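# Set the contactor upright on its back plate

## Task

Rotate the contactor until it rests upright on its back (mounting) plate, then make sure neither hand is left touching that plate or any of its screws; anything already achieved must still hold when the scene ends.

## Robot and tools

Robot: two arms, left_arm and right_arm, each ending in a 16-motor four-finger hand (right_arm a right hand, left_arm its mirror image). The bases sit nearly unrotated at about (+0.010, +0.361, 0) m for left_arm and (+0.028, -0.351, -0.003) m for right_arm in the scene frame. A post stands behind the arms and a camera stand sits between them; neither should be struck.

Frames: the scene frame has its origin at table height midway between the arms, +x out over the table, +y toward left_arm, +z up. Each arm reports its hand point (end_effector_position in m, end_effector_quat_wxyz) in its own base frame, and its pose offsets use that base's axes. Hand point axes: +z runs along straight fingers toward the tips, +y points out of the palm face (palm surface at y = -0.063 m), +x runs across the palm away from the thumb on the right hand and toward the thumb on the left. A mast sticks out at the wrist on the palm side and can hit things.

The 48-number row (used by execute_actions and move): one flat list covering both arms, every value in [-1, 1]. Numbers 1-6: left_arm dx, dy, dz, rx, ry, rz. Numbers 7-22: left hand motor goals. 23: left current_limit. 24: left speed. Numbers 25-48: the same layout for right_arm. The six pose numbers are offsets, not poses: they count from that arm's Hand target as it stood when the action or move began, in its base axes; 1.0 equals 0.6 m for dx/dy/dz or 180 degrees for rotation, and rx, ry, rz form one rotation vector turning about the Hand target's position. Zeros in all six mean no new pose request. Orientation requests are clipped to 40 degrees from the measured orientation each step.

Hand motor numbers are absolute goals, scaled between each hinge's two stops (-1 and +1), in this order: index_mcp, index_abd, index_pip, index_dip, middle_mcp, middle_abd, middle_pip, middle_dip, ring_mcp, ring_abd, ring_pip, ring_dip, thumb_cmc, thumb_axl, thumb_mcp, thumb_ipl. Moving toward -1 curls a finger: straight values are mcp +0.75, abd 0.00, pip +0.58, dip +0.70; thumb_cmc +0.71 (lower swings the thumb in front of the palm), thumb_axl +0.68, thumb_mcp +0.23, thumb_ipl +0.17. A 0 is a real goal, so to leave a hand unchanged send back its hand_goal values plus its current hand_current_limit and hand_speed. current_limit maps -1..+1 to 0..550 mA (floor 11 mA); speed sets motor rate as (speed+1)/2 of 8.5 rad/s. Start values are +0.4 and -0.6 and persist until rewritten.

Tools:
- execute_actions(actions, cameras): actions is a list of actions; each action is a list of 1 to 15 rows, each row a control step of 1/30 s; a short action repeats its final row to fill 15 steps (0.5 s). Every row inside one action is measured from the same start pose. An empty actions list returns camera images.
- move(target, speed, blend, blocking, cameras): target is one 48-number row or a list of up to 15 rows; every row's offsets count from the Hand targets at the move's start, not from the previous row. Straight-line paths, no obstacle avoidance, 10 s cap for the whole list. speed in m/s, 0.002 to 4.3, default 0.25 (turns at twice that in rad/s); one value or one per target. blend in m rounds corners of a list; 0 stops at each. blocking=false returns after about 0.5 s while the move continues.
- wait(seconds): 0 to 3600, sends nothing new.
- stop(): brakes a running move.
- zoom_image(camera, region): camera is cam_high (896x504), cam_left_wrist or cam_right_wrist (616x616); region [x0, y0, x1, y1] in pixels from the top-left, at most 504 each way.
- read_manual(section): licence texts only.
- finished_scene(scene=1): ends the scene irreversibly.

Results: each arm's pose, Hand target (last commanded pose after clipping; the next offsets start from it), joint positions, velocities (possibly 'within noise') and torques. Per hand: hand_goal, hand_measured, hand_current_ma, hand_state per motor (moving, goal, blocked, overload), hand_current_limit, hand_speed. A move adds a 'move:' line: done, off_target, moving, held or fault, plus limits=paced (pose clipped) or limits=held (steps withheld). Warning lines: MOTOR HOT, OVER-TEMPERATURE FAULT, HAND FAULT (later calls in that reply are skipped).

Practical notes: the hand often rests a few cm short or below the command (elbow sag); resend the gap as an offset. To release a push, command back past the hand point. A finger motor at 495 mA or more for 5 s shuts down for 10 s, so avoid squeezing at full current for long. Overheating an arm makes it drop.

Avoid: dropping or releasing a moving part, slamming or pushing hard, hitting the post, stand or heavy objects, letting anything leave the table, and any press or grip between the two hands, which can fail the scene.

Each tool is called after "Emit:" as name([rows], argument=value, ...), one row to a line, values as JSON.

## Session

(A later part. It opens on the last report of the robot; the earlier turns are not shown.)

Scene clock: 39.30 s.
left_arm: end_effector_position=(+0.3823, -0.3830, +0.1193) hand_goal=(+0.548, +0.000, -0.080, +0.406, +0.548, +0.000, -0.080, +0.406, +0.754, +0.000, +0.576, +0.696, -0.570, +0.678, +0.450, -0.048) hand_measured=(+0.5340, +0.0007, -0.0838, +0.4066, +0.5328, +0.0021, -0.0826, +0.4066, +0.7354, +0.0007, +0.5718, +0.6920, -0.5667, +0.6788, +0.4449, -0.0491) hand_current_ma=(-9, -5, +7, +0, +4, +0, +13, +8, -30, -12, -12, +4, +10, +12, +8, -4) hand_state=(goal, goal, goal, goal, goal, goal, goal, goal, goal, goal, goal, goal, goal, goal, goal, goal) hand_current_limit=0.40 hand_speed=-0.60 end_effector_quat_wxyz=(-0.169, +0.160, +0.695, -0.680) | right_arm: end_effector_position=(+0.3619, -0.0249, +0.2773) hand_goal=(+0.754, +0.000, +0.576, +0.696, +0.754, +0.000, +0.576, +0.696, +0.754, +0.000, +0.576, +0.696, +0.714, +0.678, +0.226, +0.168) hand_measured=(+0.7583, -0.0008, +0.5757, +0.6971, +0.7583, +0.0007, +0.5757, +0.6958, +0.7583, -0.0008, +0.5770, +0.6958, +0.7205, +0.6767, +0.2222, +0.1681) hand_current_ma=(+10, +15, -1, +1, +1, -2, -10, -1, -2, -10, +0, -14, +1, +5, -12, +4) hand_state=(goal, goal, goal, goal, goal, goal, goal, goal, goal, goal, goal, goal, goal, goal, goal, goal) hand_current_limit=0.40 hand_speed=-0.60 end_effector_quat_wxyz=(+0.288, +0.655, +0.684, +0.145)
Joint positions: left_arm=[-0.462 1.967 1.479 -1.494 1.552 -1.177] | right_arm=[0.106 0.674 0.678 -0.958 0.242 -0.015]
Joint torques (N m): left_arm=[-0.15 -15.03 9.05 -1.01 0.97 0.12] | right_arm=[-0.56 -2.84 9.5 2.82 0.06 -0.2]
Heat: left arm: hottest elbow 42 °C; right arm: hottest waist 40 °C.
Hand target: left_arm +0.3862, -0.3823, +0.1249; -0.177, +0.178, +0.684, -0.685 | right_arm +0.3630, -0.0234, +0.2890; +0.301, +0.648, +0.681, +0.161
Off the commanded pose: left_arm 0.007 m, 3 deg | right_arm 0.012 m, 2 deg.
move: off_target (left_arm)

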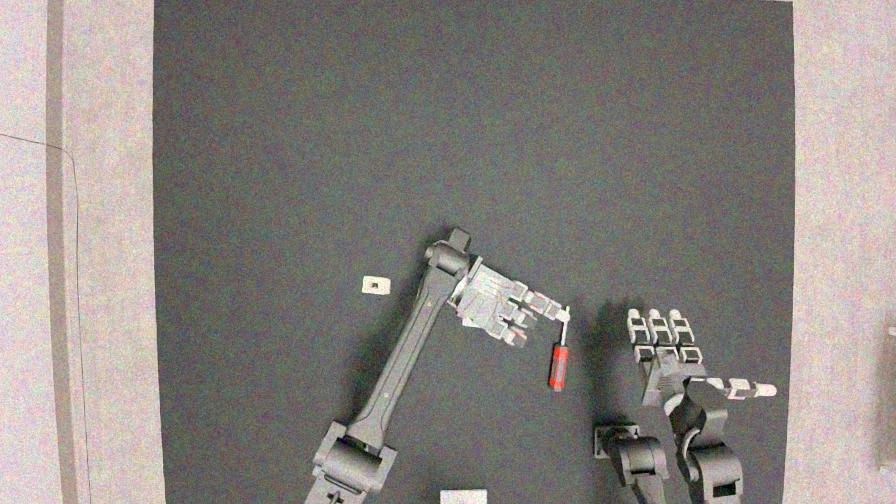

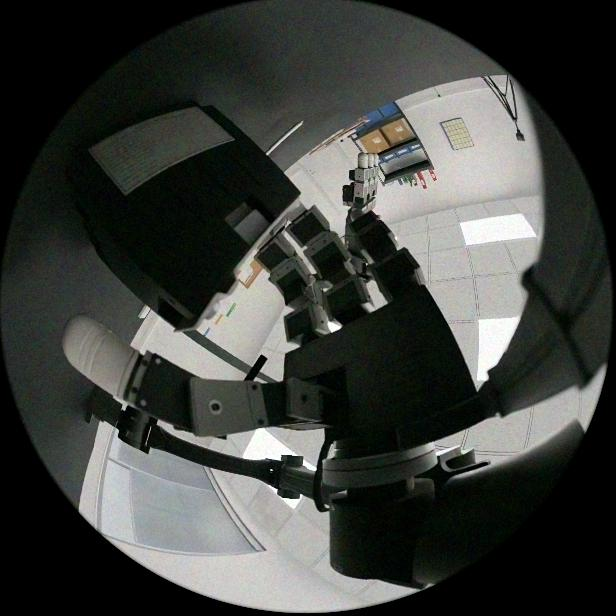

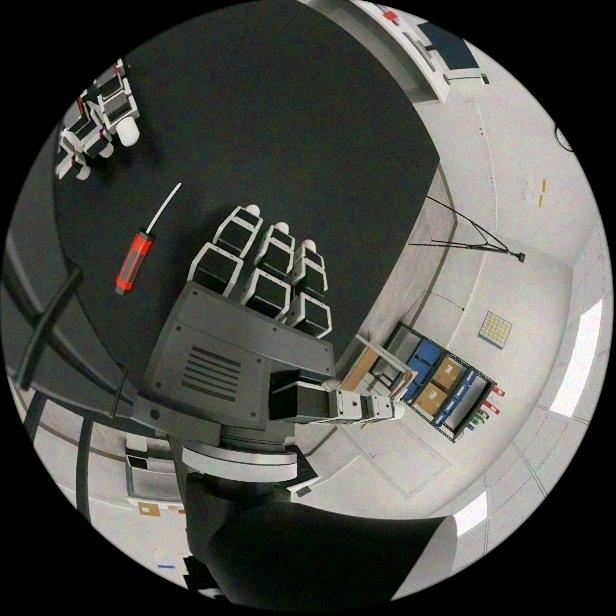

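Emit:
move(target=[0,0,-0.062,0,0,0,0.548,0,-0.08,0.406,0.548,0,-0.08,0.406,0.754,0,0.576,0.696,-0.571,0.678,0.449,-0.049,0.4,-0.6,0,0,0,0,0,0,0.754,0,0.576,0.696,0.754,0,0.576,0.696,0.754,0,0.576,0.696,0.714,0.678,0.226,0.168,0.4,-0.6], speed=0.06, cameras=["all"])

Emit:
zoom_image(camera="cam_left_wrist", region=[50, 80, 350, 420])

Emit:
zoom_image(camera="cam_right_wrist", region=[50, 40, 190, 200])

Scene clock: 43.30 s.
left_arm: end_effector_position=(+0.3840, -0.3836, +0.0857) hand_goal=(+0.548, +0.000, -0.080, +0.406, +0.548, +0.000, -0.080, +0.406, +0.754, +0.000, +0.576, +0.696, -0.570, +0.678, +0.450, -0.048) hand_measured=(+0.5340, +0.0007, -0.0838, +0.4066, +0.5328, +0.0021, -0.0813, +0.4066, +0.7354, +0.0007, +0.5731, +0.6920, -0.5667, +0.6777, +0.4449, -0.0491) hand_current_ma=(-2, -14, +10, -5, +16, -21, -1, -1, -10, -9, -3, +4, +4, +2, -1, -11) hand_state=(goal, goal, goal, goal, goal, goal, goal, goal, goal, goal, goal, goal, goal, goal, goal, goal) hand_current_limit=0.40 hand_speed=-0.60 end_effector_quat_wxyz=(-0.166, +0.164, +0.694, -0.681) | right_arm: end_effector_position=(+0.3619, -0.0249, +0.2773) hand_goal=(+0.754, +0.000, +0.576, +0.696, +0.754, +0.000, +0.576, +0.696, +0.754, +0.000, +0.576, +0.696, +0.714, +0.678, +0.226, +0.168) hand_measured=(+0.7583, +0.0007, +0.5770, +0.6958, +0.7583, +0.0007, +0.5770, +0.6971, +0.7583, -0.0008, +0.5770, +0.6958, +0.7205, +0.6777, +0.2222, +0.1681) hand_current_ma=(+19, +22, +2, +6, -12, -11, -1, +12, -6, -4, +5, -12, +4, +16, +4, -2) hand_state=(goal, goal, goal, goal, goal, goal, goal, goal, goal, goal, goal, goal, goal, goal, goal, goal) hand_current_limit=0.40 hand_speed=-0.60 end_effector_quat_wxyz=(+0.288, +0.655, +0.684, +0.145)
Joint positions: left_arm=[-0.462 2.027 1.471 -1.498 1.55 -1.096] | right_arm=[0.106 0.674 0.678 -0.958 0.242 -0.015]
Joint torques (N m): left_arm=[-0.38 -15.33 8.16 -1.21 0.89 0.1] | right_arm=[-0.5 -2.84 9.52 2.82 0.06 -0.2]
Heat: left arm: hottest elbow 43 °C; right arm: hottest waist 40 °C.
Hand target: left_arm +0.3862, -0.3823, +0.0876; -0.177, +0.178, +0.684, -0.685 | right_arm +0.3630, -0.0234, +0.2890; +0.301, +0.648, +0.681, +0.161
Off the commanded pose: left_arm 0.003 m, 2 deg | right_arm 0.012 m, 2 deg.
move: done

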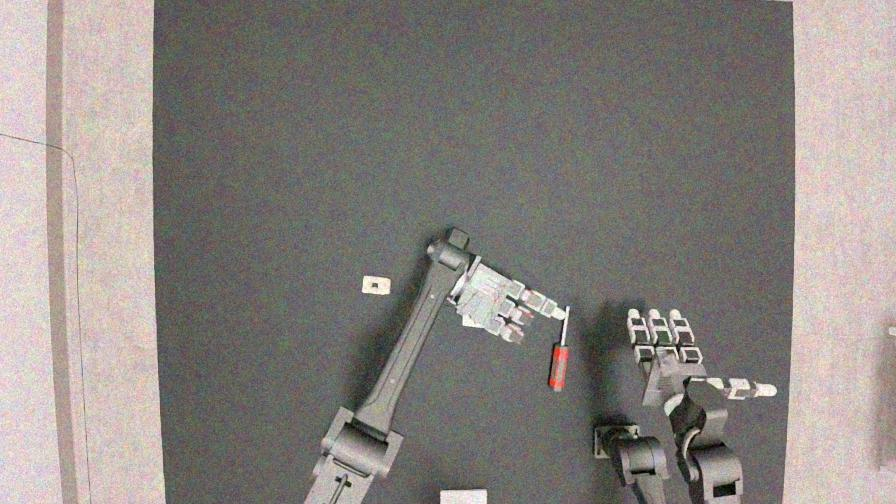

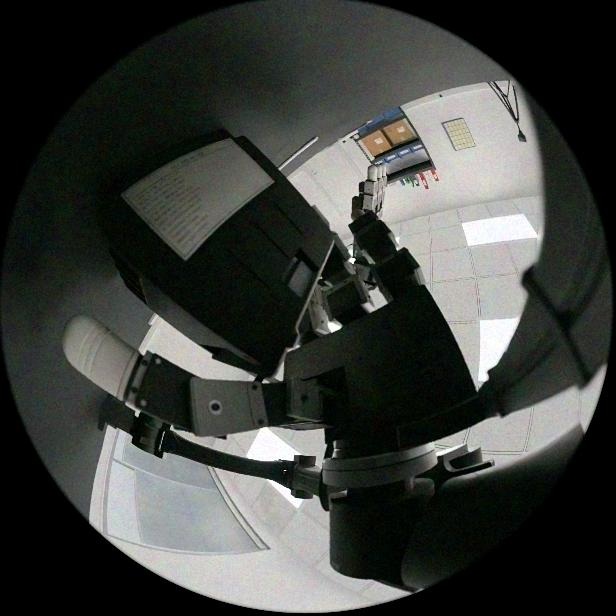

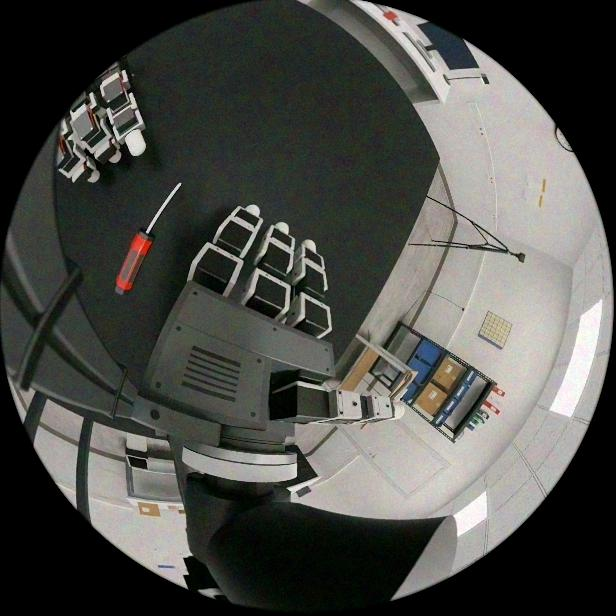

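Scaled by 1.482 from the camera's image (finer frame: 880x880).

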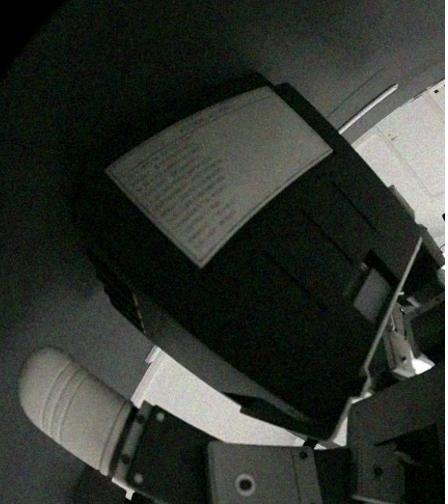

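Scaled by 3.150 from the camera's image (finer frame: 880x880).

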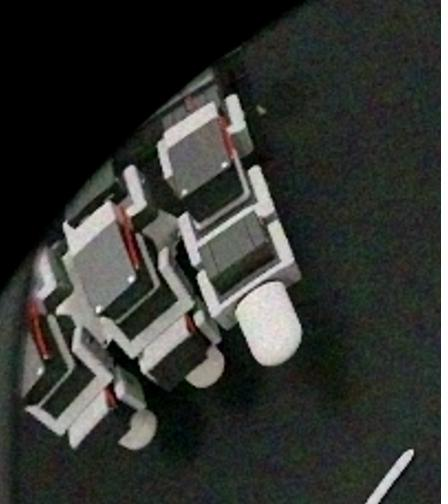

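Emit:
move(target=[0,0,0,0,0,0,0.068,0,-0.08,0.406,0.068,0,-0.08,0.406,0.754,0,0.576,0.696,-0.571,0.678,0.449,-0.049,-0.2,-0.92,0,0,0,0,0,0,0.754,0,0.576,0.696,0.754,0,0.576,0.696,0.754,0,0.576,0.696,0.714,0.678,0.226,0.168,0.4,-0.6], speed=0.06, cameras=["all"])

Emit:
zoom_image(camera="cam_left_wrist", region=[50, 80, 350, 420])

Emit:
zoom_image(camera="cam_right_wrist", region=[50, 40, 190, 200])

Scene clock: 45.93 s.
left_arm: end_effector_position=(+0.3772, -0.3857, +0.0866) hand_goal=(+0.068, +0.000, -0.080, +0.406, +0.068, +0.000, -0.080, +0.406, +0.754, +0.000, +0.576, +0.696, -0.570, +0.678, +0.450, -0.048) hand_measured=(+0.2542, -0.0228, -0.0261, +0.4244, +0.1420, -0.0066, -0.0556, +0.4168, +0.7366, +0.0007, +0.5731, +0.6920, -0.5630, +0.6683, +0.4647, -0.0472) hand_current_ma=(+224, +0, +41, -1, +61, -15, -3, -3, -25, -24, -6, -1, +10, -1, -9, -10) hand_state=(blocked, blocked, blocked, goal, blocked, goal, blocked, goal, goal, goal, goal, goal, goal, goal, goal, goal) hand_current_limit=-0.20 hand_speed=-0.92 end_effector_quat_wxyz=(-0.171, +0.165, +0.693, -0.680) | right_arm: end_effector_position=(+0.3619, -0.0249, +0.2773) hand_goal=(+0.754, +0.000, +0.576, +0.696, +0.754, +0.000, +0.576, +0.696, +0.754, +0.000, +0.576, +0.696, +0.714, +0.678, +0.226, +0.168) hand_measured=(+0.7595, -0.0008, +0.5770, +0.6958, +0.7571, -0.0008, +0.5770, +0.6958, +0.7583, +0.0007, +0.5757, +0.6958, +0.7205, +0.6767, +0.2232, +0.1672) hand_current_ma=(+12, -11, +0, +3, -11, -13, -11, +4, -8, -16, -1, -18, +7, +3, +17, +16) hand_state=(goal, goal, goal, goal, goal, goal, goal, goal, goal, goal, goal, goal, goal, goal, goal, goal) hand_current_limit=0.40 hand_speed=-0.60 end_effector_quat_wxyz=(+0.288, +0.655, +0.684, +0.145)
Joint positions: left_arm=[-0.471 2.03 1.471 -1.55 1.553 -1.045] | right_arm=[0.106 0.674 0.678 -0.958 0.242 -0.015]
Joint torques (N m): left_arm=[-0.38 -13.27 9.54 -1.06 0.66 0.11] | right_arm=[-0.5 -2.9 9.5 2.8 0.06 -0.2]
Heat: left arm: hottest elbow 42 °C; right arm: hottest waist 40 °C.
Hand target: left_arm +0.3862, -0.3823, +0.0877; -0.177, +0.178, +0.684, -0.685 | right_arm +0.3630, -0.0234, +0.2890; +0.301, +0.648, +0.681, +0.161
Off the commanded pose: left_arm 0.010 m, 2 deg | right_arm 0.012 m, 2 deg.
move: done

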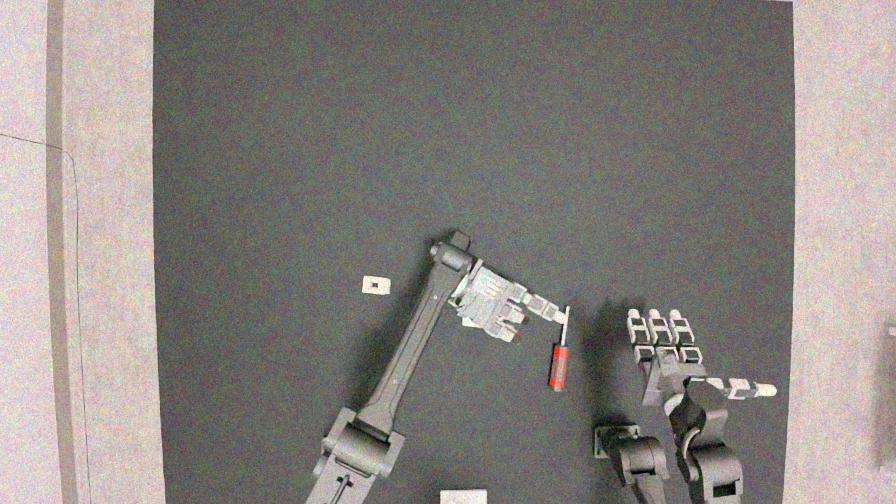

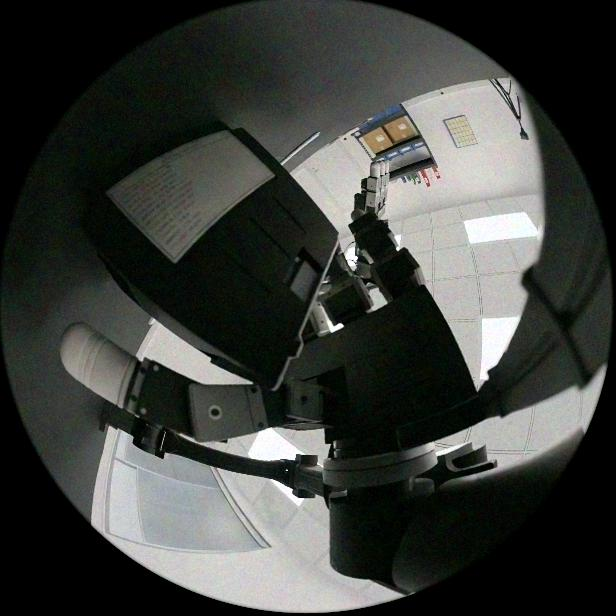

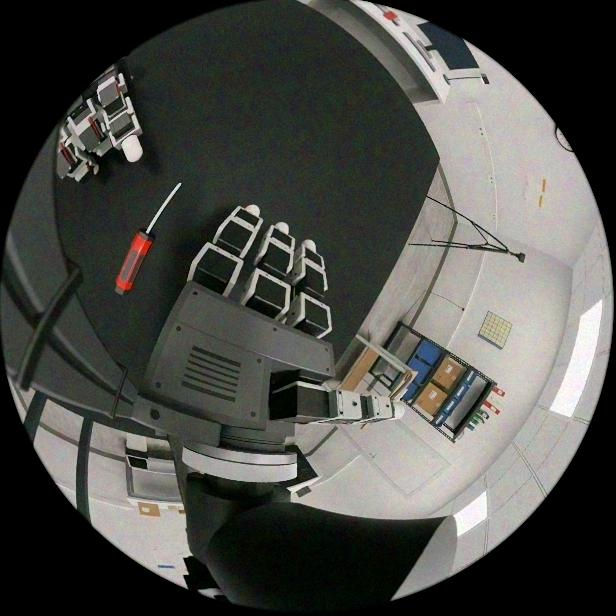

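Scaled by 1.482 from the camera's image (finer frame: 880x880).

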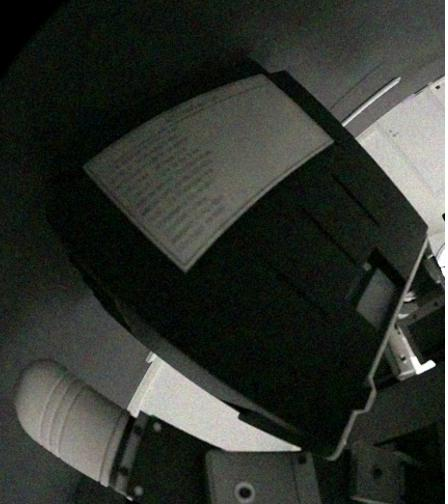

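Scaled by 3.150 from the camera's image (finer frame: 880x880).

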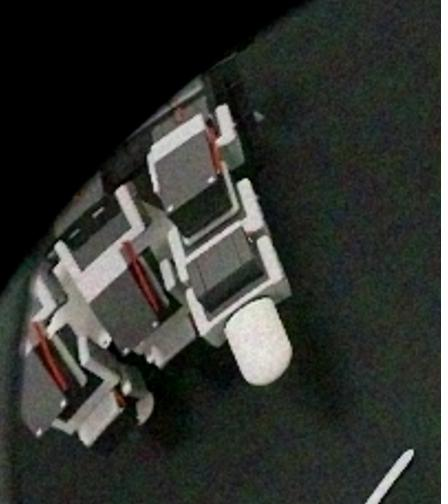

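Emit:
move([
  [0,0,0,0,0,0,0.35,0,-0.08,0.406,0.35,0,-0.08,0.406,0.754,0,0.576,0.696,-0.571,0.678,0.449,-0.049,0.2,-0.8,0,0,0,0,0,0,0.754,0,0.576,0.696,0.754,0,0.576,0.696,0.754,0,0.576,0.696,0.714,0.678,0.226,0.168,0.4,-0.6],
  [0,0,0,0,0,0,0.35,0,-0.08,0.406,0.35,0,-0.08,0.406,0.754,0,0.576,0.696,-0.8,0.678,0.449,-0.049,0.2,-0.8,0,0,0,0,0,0,0.754,0,0.576,0.696,0.754,0,0.576,0.696,0.754,0,0.576,0.696,0.714,0.678,0.226,0.168,0.4,-0.6],
  [0,0,0,0,0,0,0.068,0,-0.08,0.406,0.3,0,-0.08,0.406,0.754,0,0.576,0.696,-0.8,0.678,0.449,-0.049,0.2,-0.92,0,0,0,0,0,0,0.754,0,0.576,0.696,0.754,0,0.576,0.696,0.754,0,0.576,0.696,0.714,0.678,0.226,0.168,0.4,-0.6],
], speed=0.06, cameras=["all"])

Emit:
zoom_image(camera="cam_left_wrist", region=[50, 80, 350, 420])

Emit:
zoom_image(camera="cam_right_wrist", region=[50, 40, 190, 200])

Scene clock: 51.57 s.
left_arm: end_effector_position=(+0.3720, -0.3799, +0.0821) hand_goal=(+0.068, +0.000, -0.080, +0.406, +0.300, +0.000, -0.080, +0.406, +0.754, +0.000, +0.576, +0.696, -0.800, +0.678, +0.450, -0.048) hand_measured=(+0.2433, +0.0168, -0.0248, +0.4219, +0.2892, -0.0066, -0.0761, +0.4129, +0.7354, +0.0007, +0.5718, +0.6920, -0.7853, +0.6693, +0.4647, -0.0472) hand_current_ma=(+197, +14, +28, +6, +5, -9, +12, +16, -21, -11, -14, +6, +7, +15, +10, +3) hand_state=(blocked, goal, blocked, goal, goal, goal, goal, goal, goal, goal, goal, goal, goal, goal, goal, goal) hand_current_limit=0.20 hand_speed=-0.92 end_effector_quat_wxyz=(-0.182, +0.155, +0.697, -0.676) | right_arm: end_effector_position=(+0.3619, -0.0249, +0.2773) hand_goal=(+0.754, +0.000, +0.576, +0.696, +0.754, +0.000, +0.576, +0.696, +0.754, +0.000, +0.576, +0.696, +0.714, +0.678, +0.226, +0.168) hand_measured=(+0.7595, +0.0007, +0.5770, +0.6958, +0.7571, -0.0008, +0.5770, +0.6958, +0.7583, -0.0008, +0.5770, +0.6971, +0.7205, +0.6777, +0.2222, +0.1681) hand_current_ma=(+16, +10, +1, +10, -6, +6, +0, +8, -2, +0, -14, -19, +10, +1, +15, +11) hand_state=(goal, goal, goal, goal, goal, goal, goal, goal, goal, goal, goal, goal, goal, goal, goal, goal) hand_current_limit=0.40 hand_speed=-0.60 end_effector_quat_wxyz=(+0.288, +0.655, +0.684, +0.145)
Joint positions: left_arm=[-0.467 2.045 1.471 -1.631 1.546 -0.981] | right_arm=[0.106 0.674 0.678 -0.958 0.242 -0.015]
Joint torques (N m): left_arm=[-0.38 -13.1 10.7 -1.24 0.74 0.25] | right_arm=[-0.56 -2.78 9.5 2.84 0.06 -0.21]
Heat: left arm: hottest elbow 42 °C; right arm: hottest waist 40 °C.
Hand target: left_arm +0.3862, -0.3822, +0.0877; -0.177, +0.178, +0.684, -0.685 | right_arm +0.3630, -0.0234, +0.2890; +0.301, +0.648, +0.681, +0.161
Off the commanded pose: left_arm 0.015 m, 3 deg | right_arm 0.012 m, 2 deg.
move: done; target 2's new numbers were sent with left_arm's hand 0.009 m and 3 deg from that target; target 3's new numbers were sent with left_arm's hand 0.012 m and 3 deg from that target

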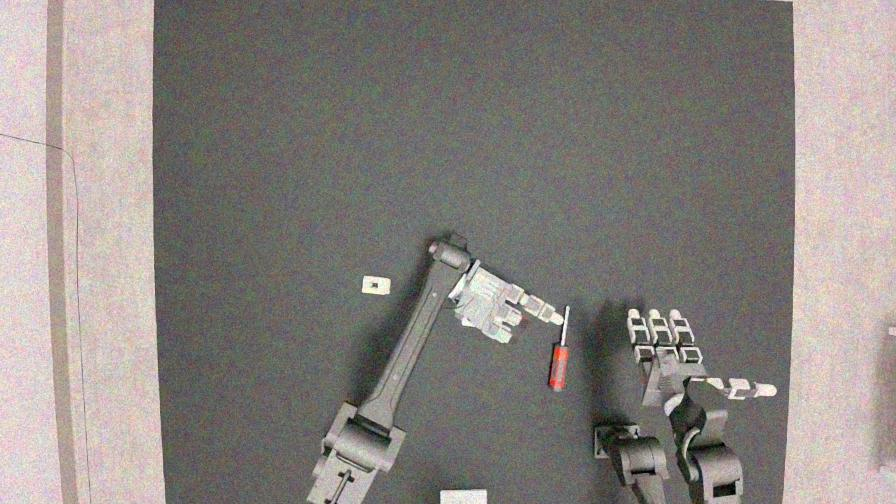

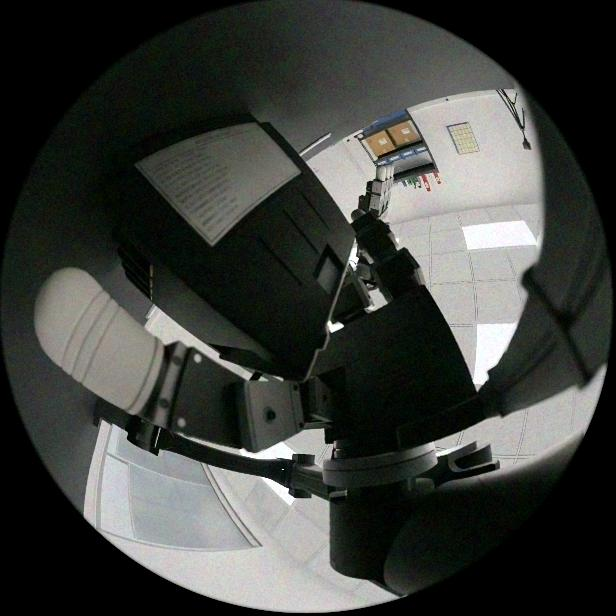

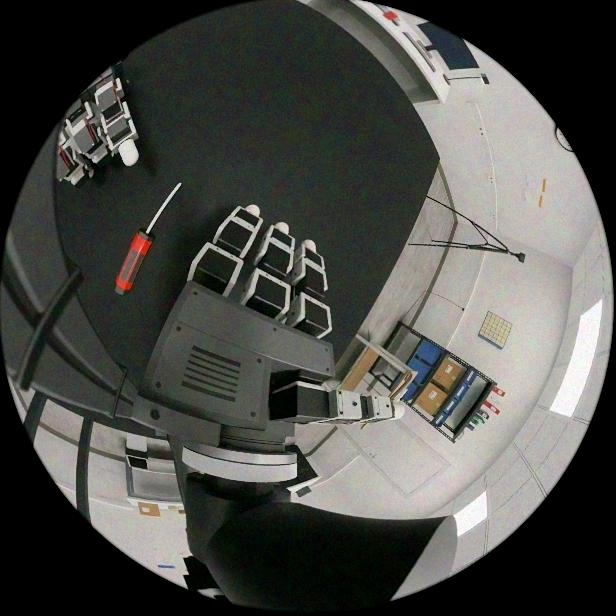

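Scaled by 1.482 from the camera's image (finer frame: 880x880).

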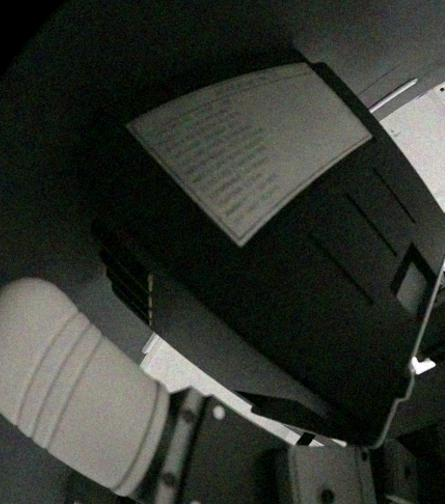

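Scaled by 3.150 from the camera's image (finer frame: 880x880).

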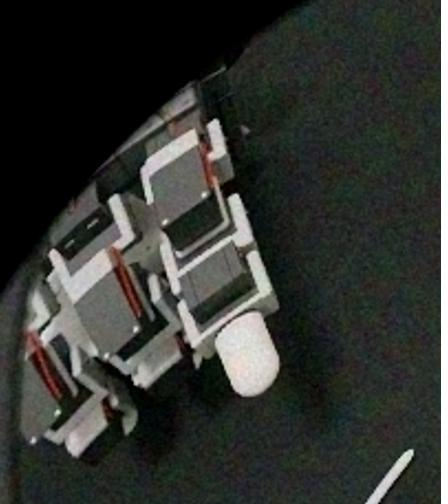

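Emit:
zoom_image(camera="cam_high", region=[450, 270, 540, 350])

Scaled by 5.600 from the camera's image (finer frame: 1280x720).

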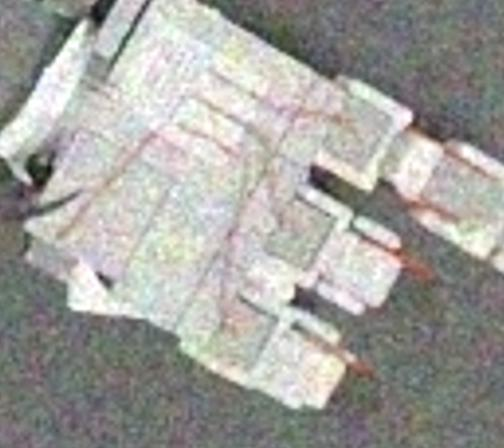

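Emit:
move(target=[0,0,0,0,0,0,-0.1,0,-0.08,0.406,0.3,0,-0.08,0.406,0.754,0,0.576,0.696,-0.8,0.678,0.449,-0.049,0.6,-0.92,0,0,0,0,0,0,0.754,0,0.576,0.696,0.754,0,0.576,0.696,0.754,0,0.576,0.696,0.714,0.678,0.226,0.168,0.4,-0.6], speed=0.06, cameras=["all"])

Emit:
zoom_image(camera="cam_left_wrist", region=[50, 80, 350, 420])

Emit:
zoom_image(camera="cam_high", region=[450, 270, 540, 350])

Scene clock: 55.77 s.
left_arm: end_effector_position=(+0.3681, -0.3813, +0.0830) hand_goal=(-0.100, +0.000, -0.080, +0.406, +0.300, +0.000, -0.080, +0.406, +0.754, +0.000, +0.576, +0.696, -0.800, +0.678, +0.450, -0.048) hand_measured=(+0.1746, +0.0300, -0.0004, +0.4231, +0.2892, -0.0066, -0.0774, +0.4129, +0.7366, +0.0007, +0.5718, +0.6920, -0.7978, +0.6641, +0.4756, -0.0472) hand_current_ma=(+405, +15, +62, +5, +12, -1, +13, +9, -14, -4, -5, +17, +5, +4, +14, -20) hand_state=(blocked, blocked, blocked, goal, goal, goal, goal, goal, goal, goal, goal, goal, goal, goal, blocked, goal) hand_current_limit=0.60 hand_speed=-0.92 end_effector_quat_wxyz=(-0.188, +0.153, +0.698, -0.674) | right_arm: end_effector_position=(+0.3619, -0.0249, +0.2773) hand_goal=(+0.754, +0.000, +0.576, +0.696, +0.754, +0.000, +0.576, +0.696, +0.754, +0.000, +0.576, +0.696, +0.714, +0.678, +0.226, +0.168) hand_measured=(+0.7583, +0.0007, +0.5770, +0.6971, +0.7571, +0.0007, +0.5757, +0.6958, +0.7583, +0.0007, +0.5770, +0.6958, +0.7205, +0.6767, +0.2222, +0.1681) hand_current_ma=(+13, +7, +8, +14, -11, -2, -7, +6, -10, +1, -28, +1, +7, +7, +9, +6) hand_state=(goal, goal, goal, goal, goal, goal, goal, goal, goal, goal, goal, goal, goal, goal, goal, goal) hand_current_limit=0.40 hand_speed=-0.60 end_effector_quat_wxyz=(+0.288, +0.655, +0.684, +0.145)
Joint positions: left_arm=[-0.473 2.045 1.471 -1.643 1.546 -0.981] | right_arm=[0.106 0.674 0.678 -0.958 0.242 -0.015]
Joint torques (N m): left_arm=[-0.62 -14.39 10.65 -1.26 0.76 0.3] | right_arm=[-0.5 -2.9 9.48 2.85 0.06 -0.2]
Heat: left arm: hottest elbow 42 °C; right arm: hottest waist 40 °C.
Hand target: left_arm +0.3861, -0.3822, +0.0877; -0.177, +0.178, +0.684, -0.685 | right_arm +0.3630, -0.0234, +0.2890; +0.301, +0.648, +0.681, +0.161
Off the commanded pose: left_arm 0.019 m, 4 deg | right_arm 0.012 m, 2 deg.
move: done

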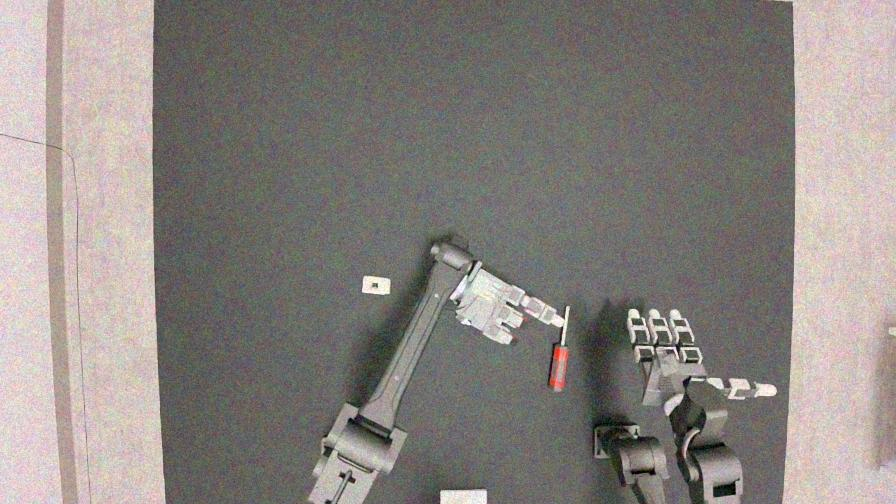

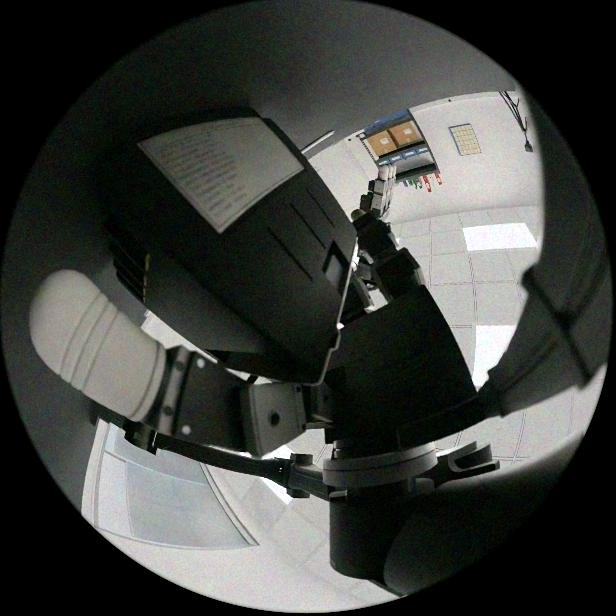

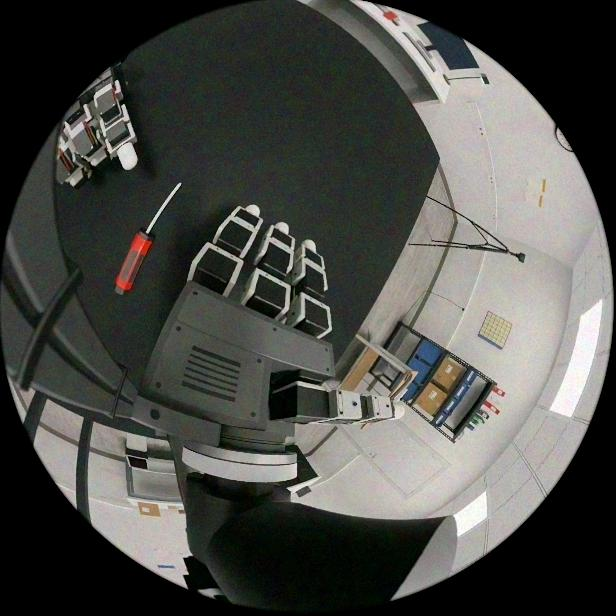

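Scaled by 1.482 from the camera's image (finer frame: 880x880).

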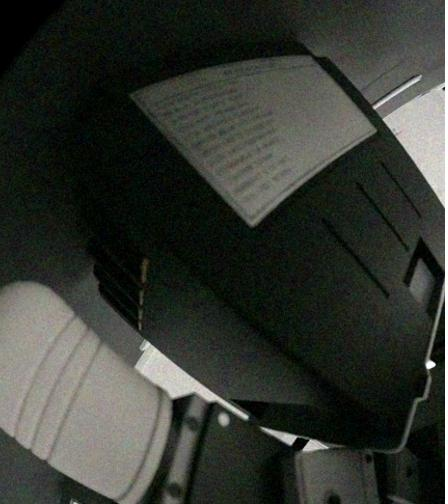

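Scaled by 5.600 from the camera's image (finer frame: 1280x720).

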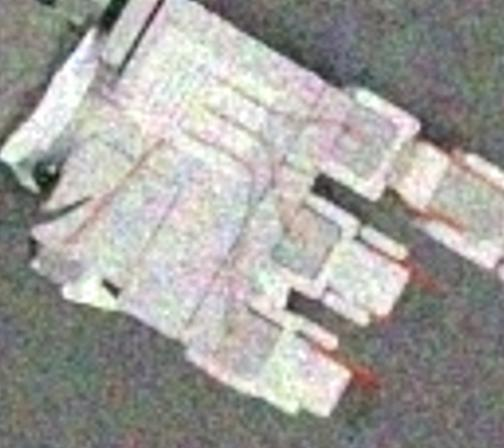

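Emit:
move(target=[0,0,0,0,0,0,-0.35,0,-0.08,0.406,0.3,0,-0.08,0.406,0.754,0,0.576,0.696,-0.85,0.678,0.35,-0.15,0.75,-0.9,0,0,0,0,0,0,0.754,0,0.576,0.696,0.754,0,0.576,0.696,0.754,0,0.576,0.696,0.714,0.678,0.226,0.168,0.4,-0.6], speed=0.06, cameras=["all"])

Emit:
zoom_image(camera="cam_left_wrist", region=[50, 80, 350, 420])

Emit:
zoom_image(camera="cam_high", region=[450, 270, 540, 350])

Scene clock: 58.57 s.
left_arm: end_effector_position=(+0.3673, -0.3809, +0.0834) hand_goal=(-0.350, +0.000, -0.080, +0.406, +0.300, +0.000, -0.080, +0.406, +0.754, +0.000, +0.576, +0.696, -0.850, +0.678, +0.350, -0.150) hand_measured=(+0.1324, +0.0593, +0.0085, +0.4244, +0.2892, -0.0066, -0.0761, +0.4129, +0.7366, +0.0007, +0.5718, +0.6920, -0.8556, +0.6598, +0.4370, -0.1454) hand_current_ma=(+486, +13, +66, +17, +15, -19, -3, +16, +1, -21, -11, +4, +3, -13, +91, -14) hand_state=(blocked, blocked, blocked, goal, goal, goal, goal, goal, goal, goal, goal, goal, goal, goal, blocked, goal) hand_current_limit=0.75 hand_speed=-0.90 end_effector_quat_wxyz=(-0.190, +0.151, +0.698, -0.674) | right_arm: end_effector_position=(+0.3619, -0.0249, +0.2773) hand_goal=(+0.754, +0.000, +0.576, +0.696, +0.754, +0.000, +0.576, +0.696, +0.754, +0.000, +0.576, +0.696, +0.714, +0.678, +0.226, +0.168) hand_measured=(+0.7583, -0.0008, +0.5770, +0.6971, +0.7571, -0.0008, +0.5770, +0.6958, +0.7583, +0.0007, +0.5770, +0.6958, +0.7205, +0.6777, +0.2232, +0.1672) hand_current_ma=(+19, +10, +1, +2, -9, -3, +0, +17, +3, -2, -9, -5, +10, -10, +8, -2) hand_state=(goal, goal, goal, goal, goal, goal, goal, goal, goal, goal, goal, goal, goal, goal, goal, goal) hand_current_limit=0.40 hand_speed=-0.60 end_effector_quat_wxyz=(+0.288, +0.655, +0.684, +0.145)
Joint positions: left_arm=[-0.473 2.045 1.471 -1.649 1.546 -0.981] | right_arm=[0.106 0.674 0.678 -0.958 0.242 -0.015]
Joint torques (N m): left_arm=[0.09 -14.39 10.73 -0.9 0.74 0.34] | right_arm=[-0.5 -2.96 9.46 2.84 0.05 -0.2]
Heat: left arm: hottest elbow 42 °C; right arm: hottest waist 40 °C.
Hand target: left_arm +0.3862, -0.3822, +0.0876; -0.177, +0.178, +0.684, -0.685 | right_arm +0.3630, -0.0234, +0.2890; +0.301, +0.648, +0.681, +0.161
Off the commanded pose: left_arm 0.019 m, 4 deg | right_arm 0.012 m, 2 deg.
move: done

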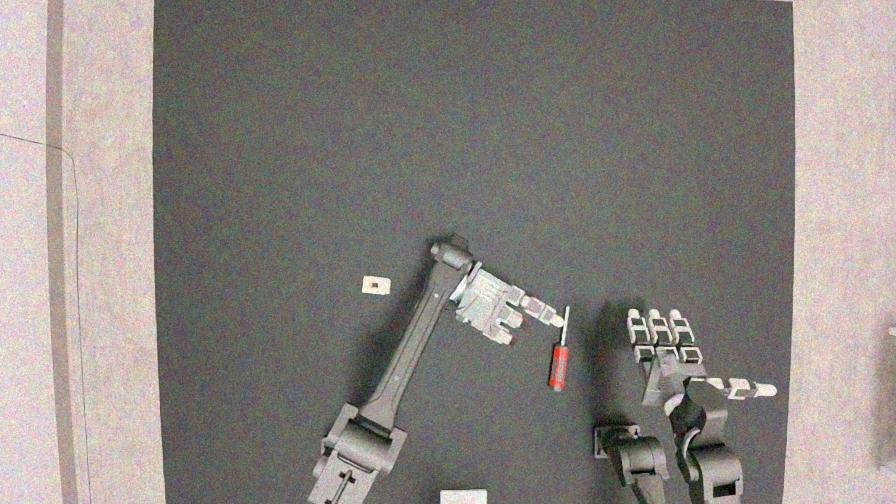

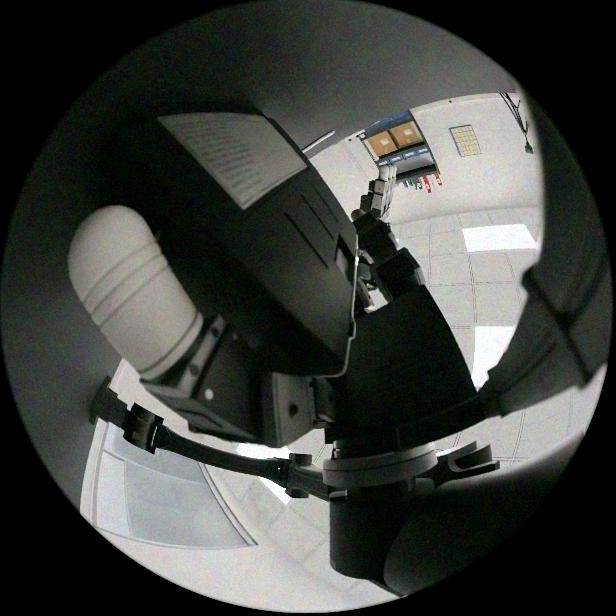

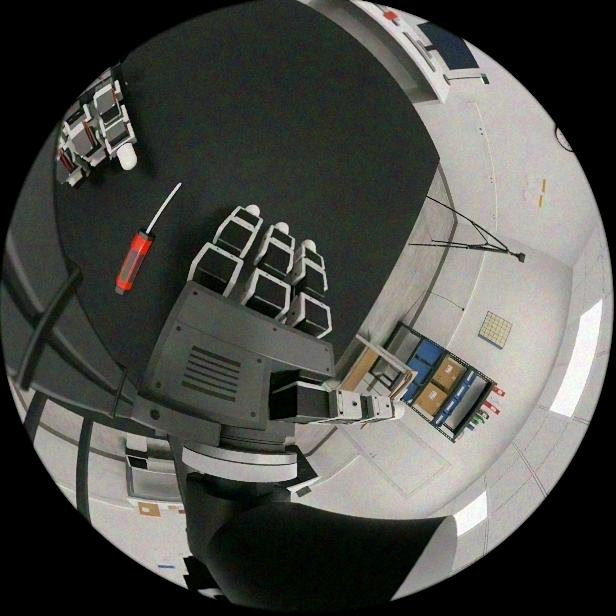

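Scaled by 1.482 from the camera's image (finer frame: 880x880).

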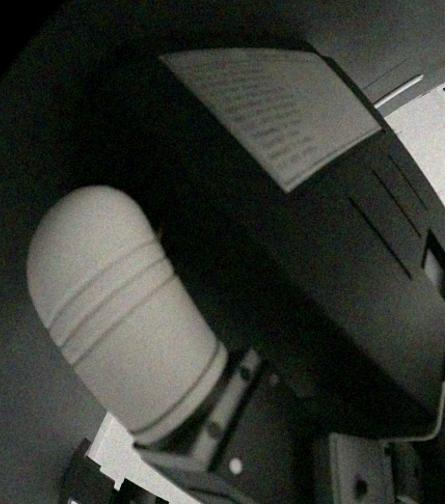

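Scaled by 5.600 from the camera's image (finer frame: 1280x720).

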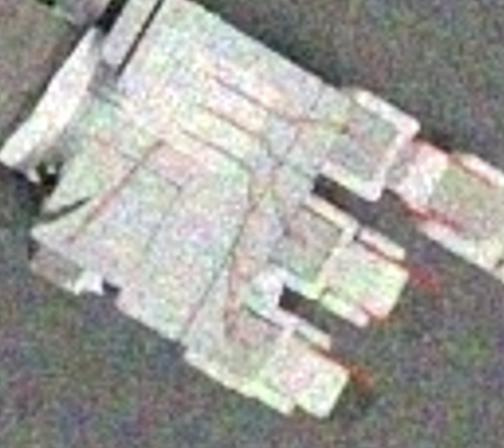

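Emit:
move(target=[0,0,0,0,0,0,-0.4,0,-0.08,0.406,0.2,0,-0.08,0.406,0.754,0,0.576,0.696,-0.85,0.678,0.2,-0.25,0.76,-0.9,0,0,0,0,0,0,0.754,0,0.576,0.696,0.754,0,0.576,0.696,0.754,0,0.576,0.696,0.714,0.678,0.226,0.168,0.4,-0.6], speed=0.06, cameras=["all"])

Emit:
zoom_image(camera="cam_left_wrist", region=[50, 80, 350, 420])

Emit:
zoom_image(camera="cam_right_wrist", region=[50, 40, 190, 200])

Scene clock: 61.93 s.
left_arm: end_effector_position=(+0.3679, -0.3804, +0.0834) hand_goal=(-0.400, +0.000, -0.080, +0.406, +0.200, +0.000, -0.080, +0.406, +0.754, +0.000, +0.576, +0.696, -0.850, +0.678, +0.200, -0.250) hand_measured=(+0.1324, +0.0622, +0.0150, +0.4244, +0.1891, -0.0052, -0.0774, +0.4129, +0.7366, +0.0007, +0.5718, +0.6920, -0.8556, +0.6588, +0.4241, -0.1616) hand_current_ma=(+476, +17, +69, +11, +3, -19, +1, +10, -19, -17, -20, -4, +0, +5, +390, +87) hand_state=(blocked, blocked, blocked, goal, goal, goal, goal, goal, goal, goal, goal, goal, goal, goal, blocked, blocked) hand_current_limit=0.76 hand_speed=-0.90 end_effector_quat_wxyz=(-0.190, +0.150, +0.698, -0.674) | right_arm: end_effector_position=(+0.3619, -0.0249, +0.2773) hand_goal=(+0.754, +0.000, +0.576, +0.696, +0.754, +0.000, +0.576, +0.696, +0.754, +0.000, +0.576, +0.696, +0.714, +0.678, +0.226, +0.168) hand_measured=(+0.7583, -0.0008, +0.5770, +0.6958, +0.7571, +0.0007, +0.5757, +0.6971, +0.7583, -0.0008, +0.5757, +0.6958, +0.7192, +0.6767, +0.2232, +0.1681) hand_current_ma=(+1, +16, +2, +11, -3, -11, -7, +10, -12, -1, +5, -7, +17, +2, -1, +5) hand_state=(goal, goal, goal, goal, goal, goal, goal, goal, goal, goal, goal, goal, goal, goal, goal, goal) hand_current_limit=0.40 hand_speed=-0.60 end_effector_quat_wxyz=(+0.288, +0.655, +0.684, +0.145)
Joint positions: left_arm=[-0.471 2.045 1.471 -1.649 1.546 -0.981] | right_arm=[0.106 0.674 0.678 -0.958 0.242 -0.015]
Joint torques (N m): left_arm=[-0.62 -13.74 10.71 -1.11 0.72 0.32] | right_arm=[-0.44 -2.9 9.47 2.84 0.05 -0.2]
Heat: left arm: hottest elbow 42 °C; right arm: hottest waist 40 °C.
Hand target: left_arm +0.3862, -0.3822, +0.0876; -0.177, +0.178, +0.684, -0.685 | right_arm +0.3630, -0.0234, +0.2890; +0.301, +0.648, +0.681, +0.161
Off the commanded pose: left_arm 0.019 m, 4 deg | right_arm 0.012 m, 2 deg.
move: done

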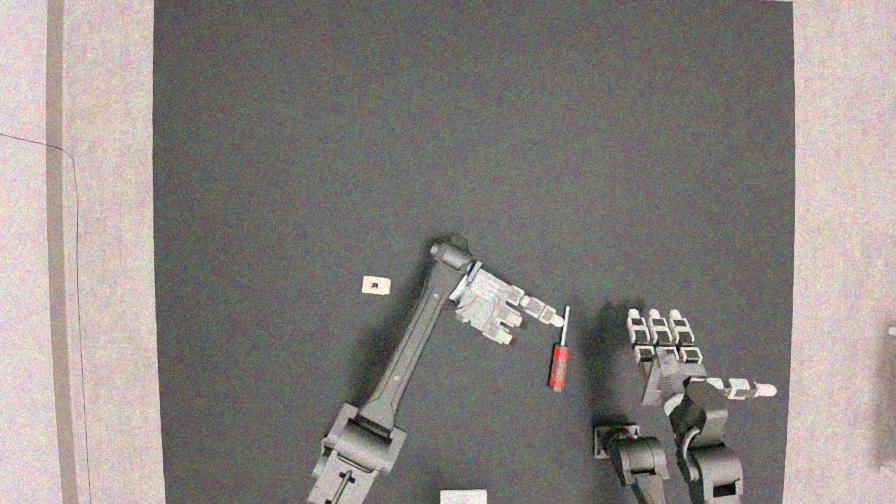

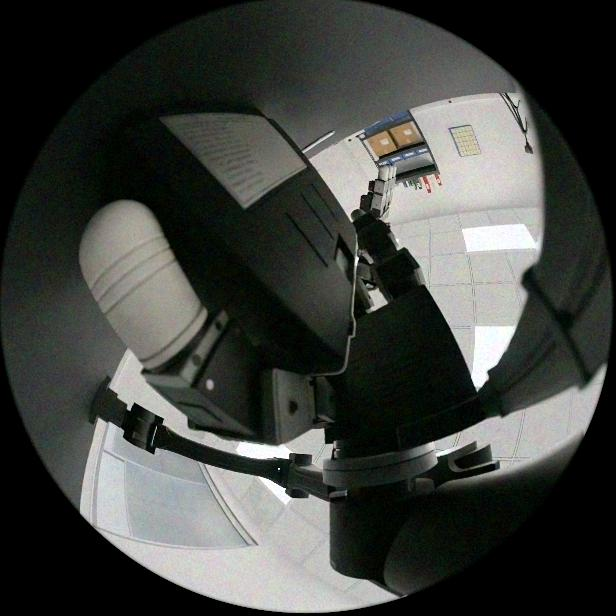

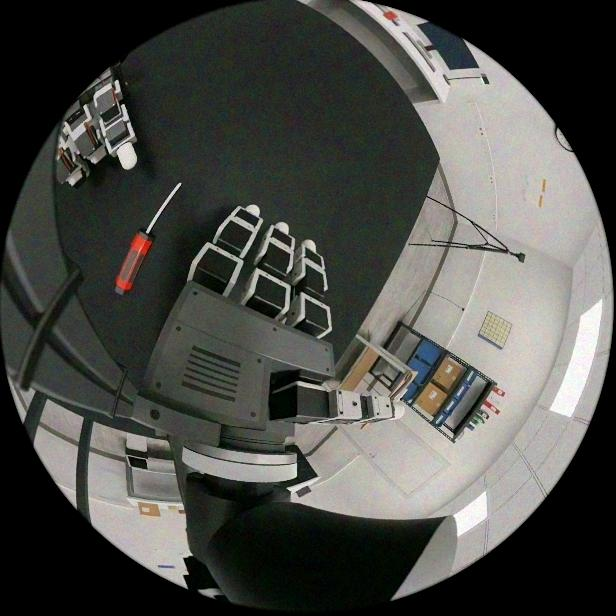

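Scaled by 1.482 from the camera's image (finer frame: 880x880).

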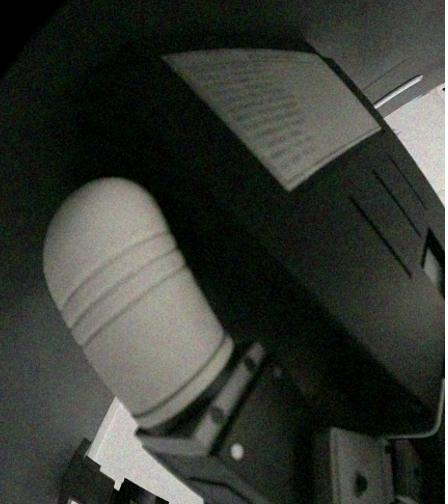

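Scaled by 3.150 from the camera's image (finer frame: 880x880).

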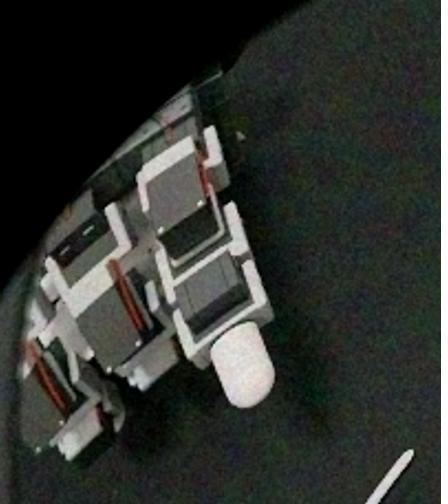

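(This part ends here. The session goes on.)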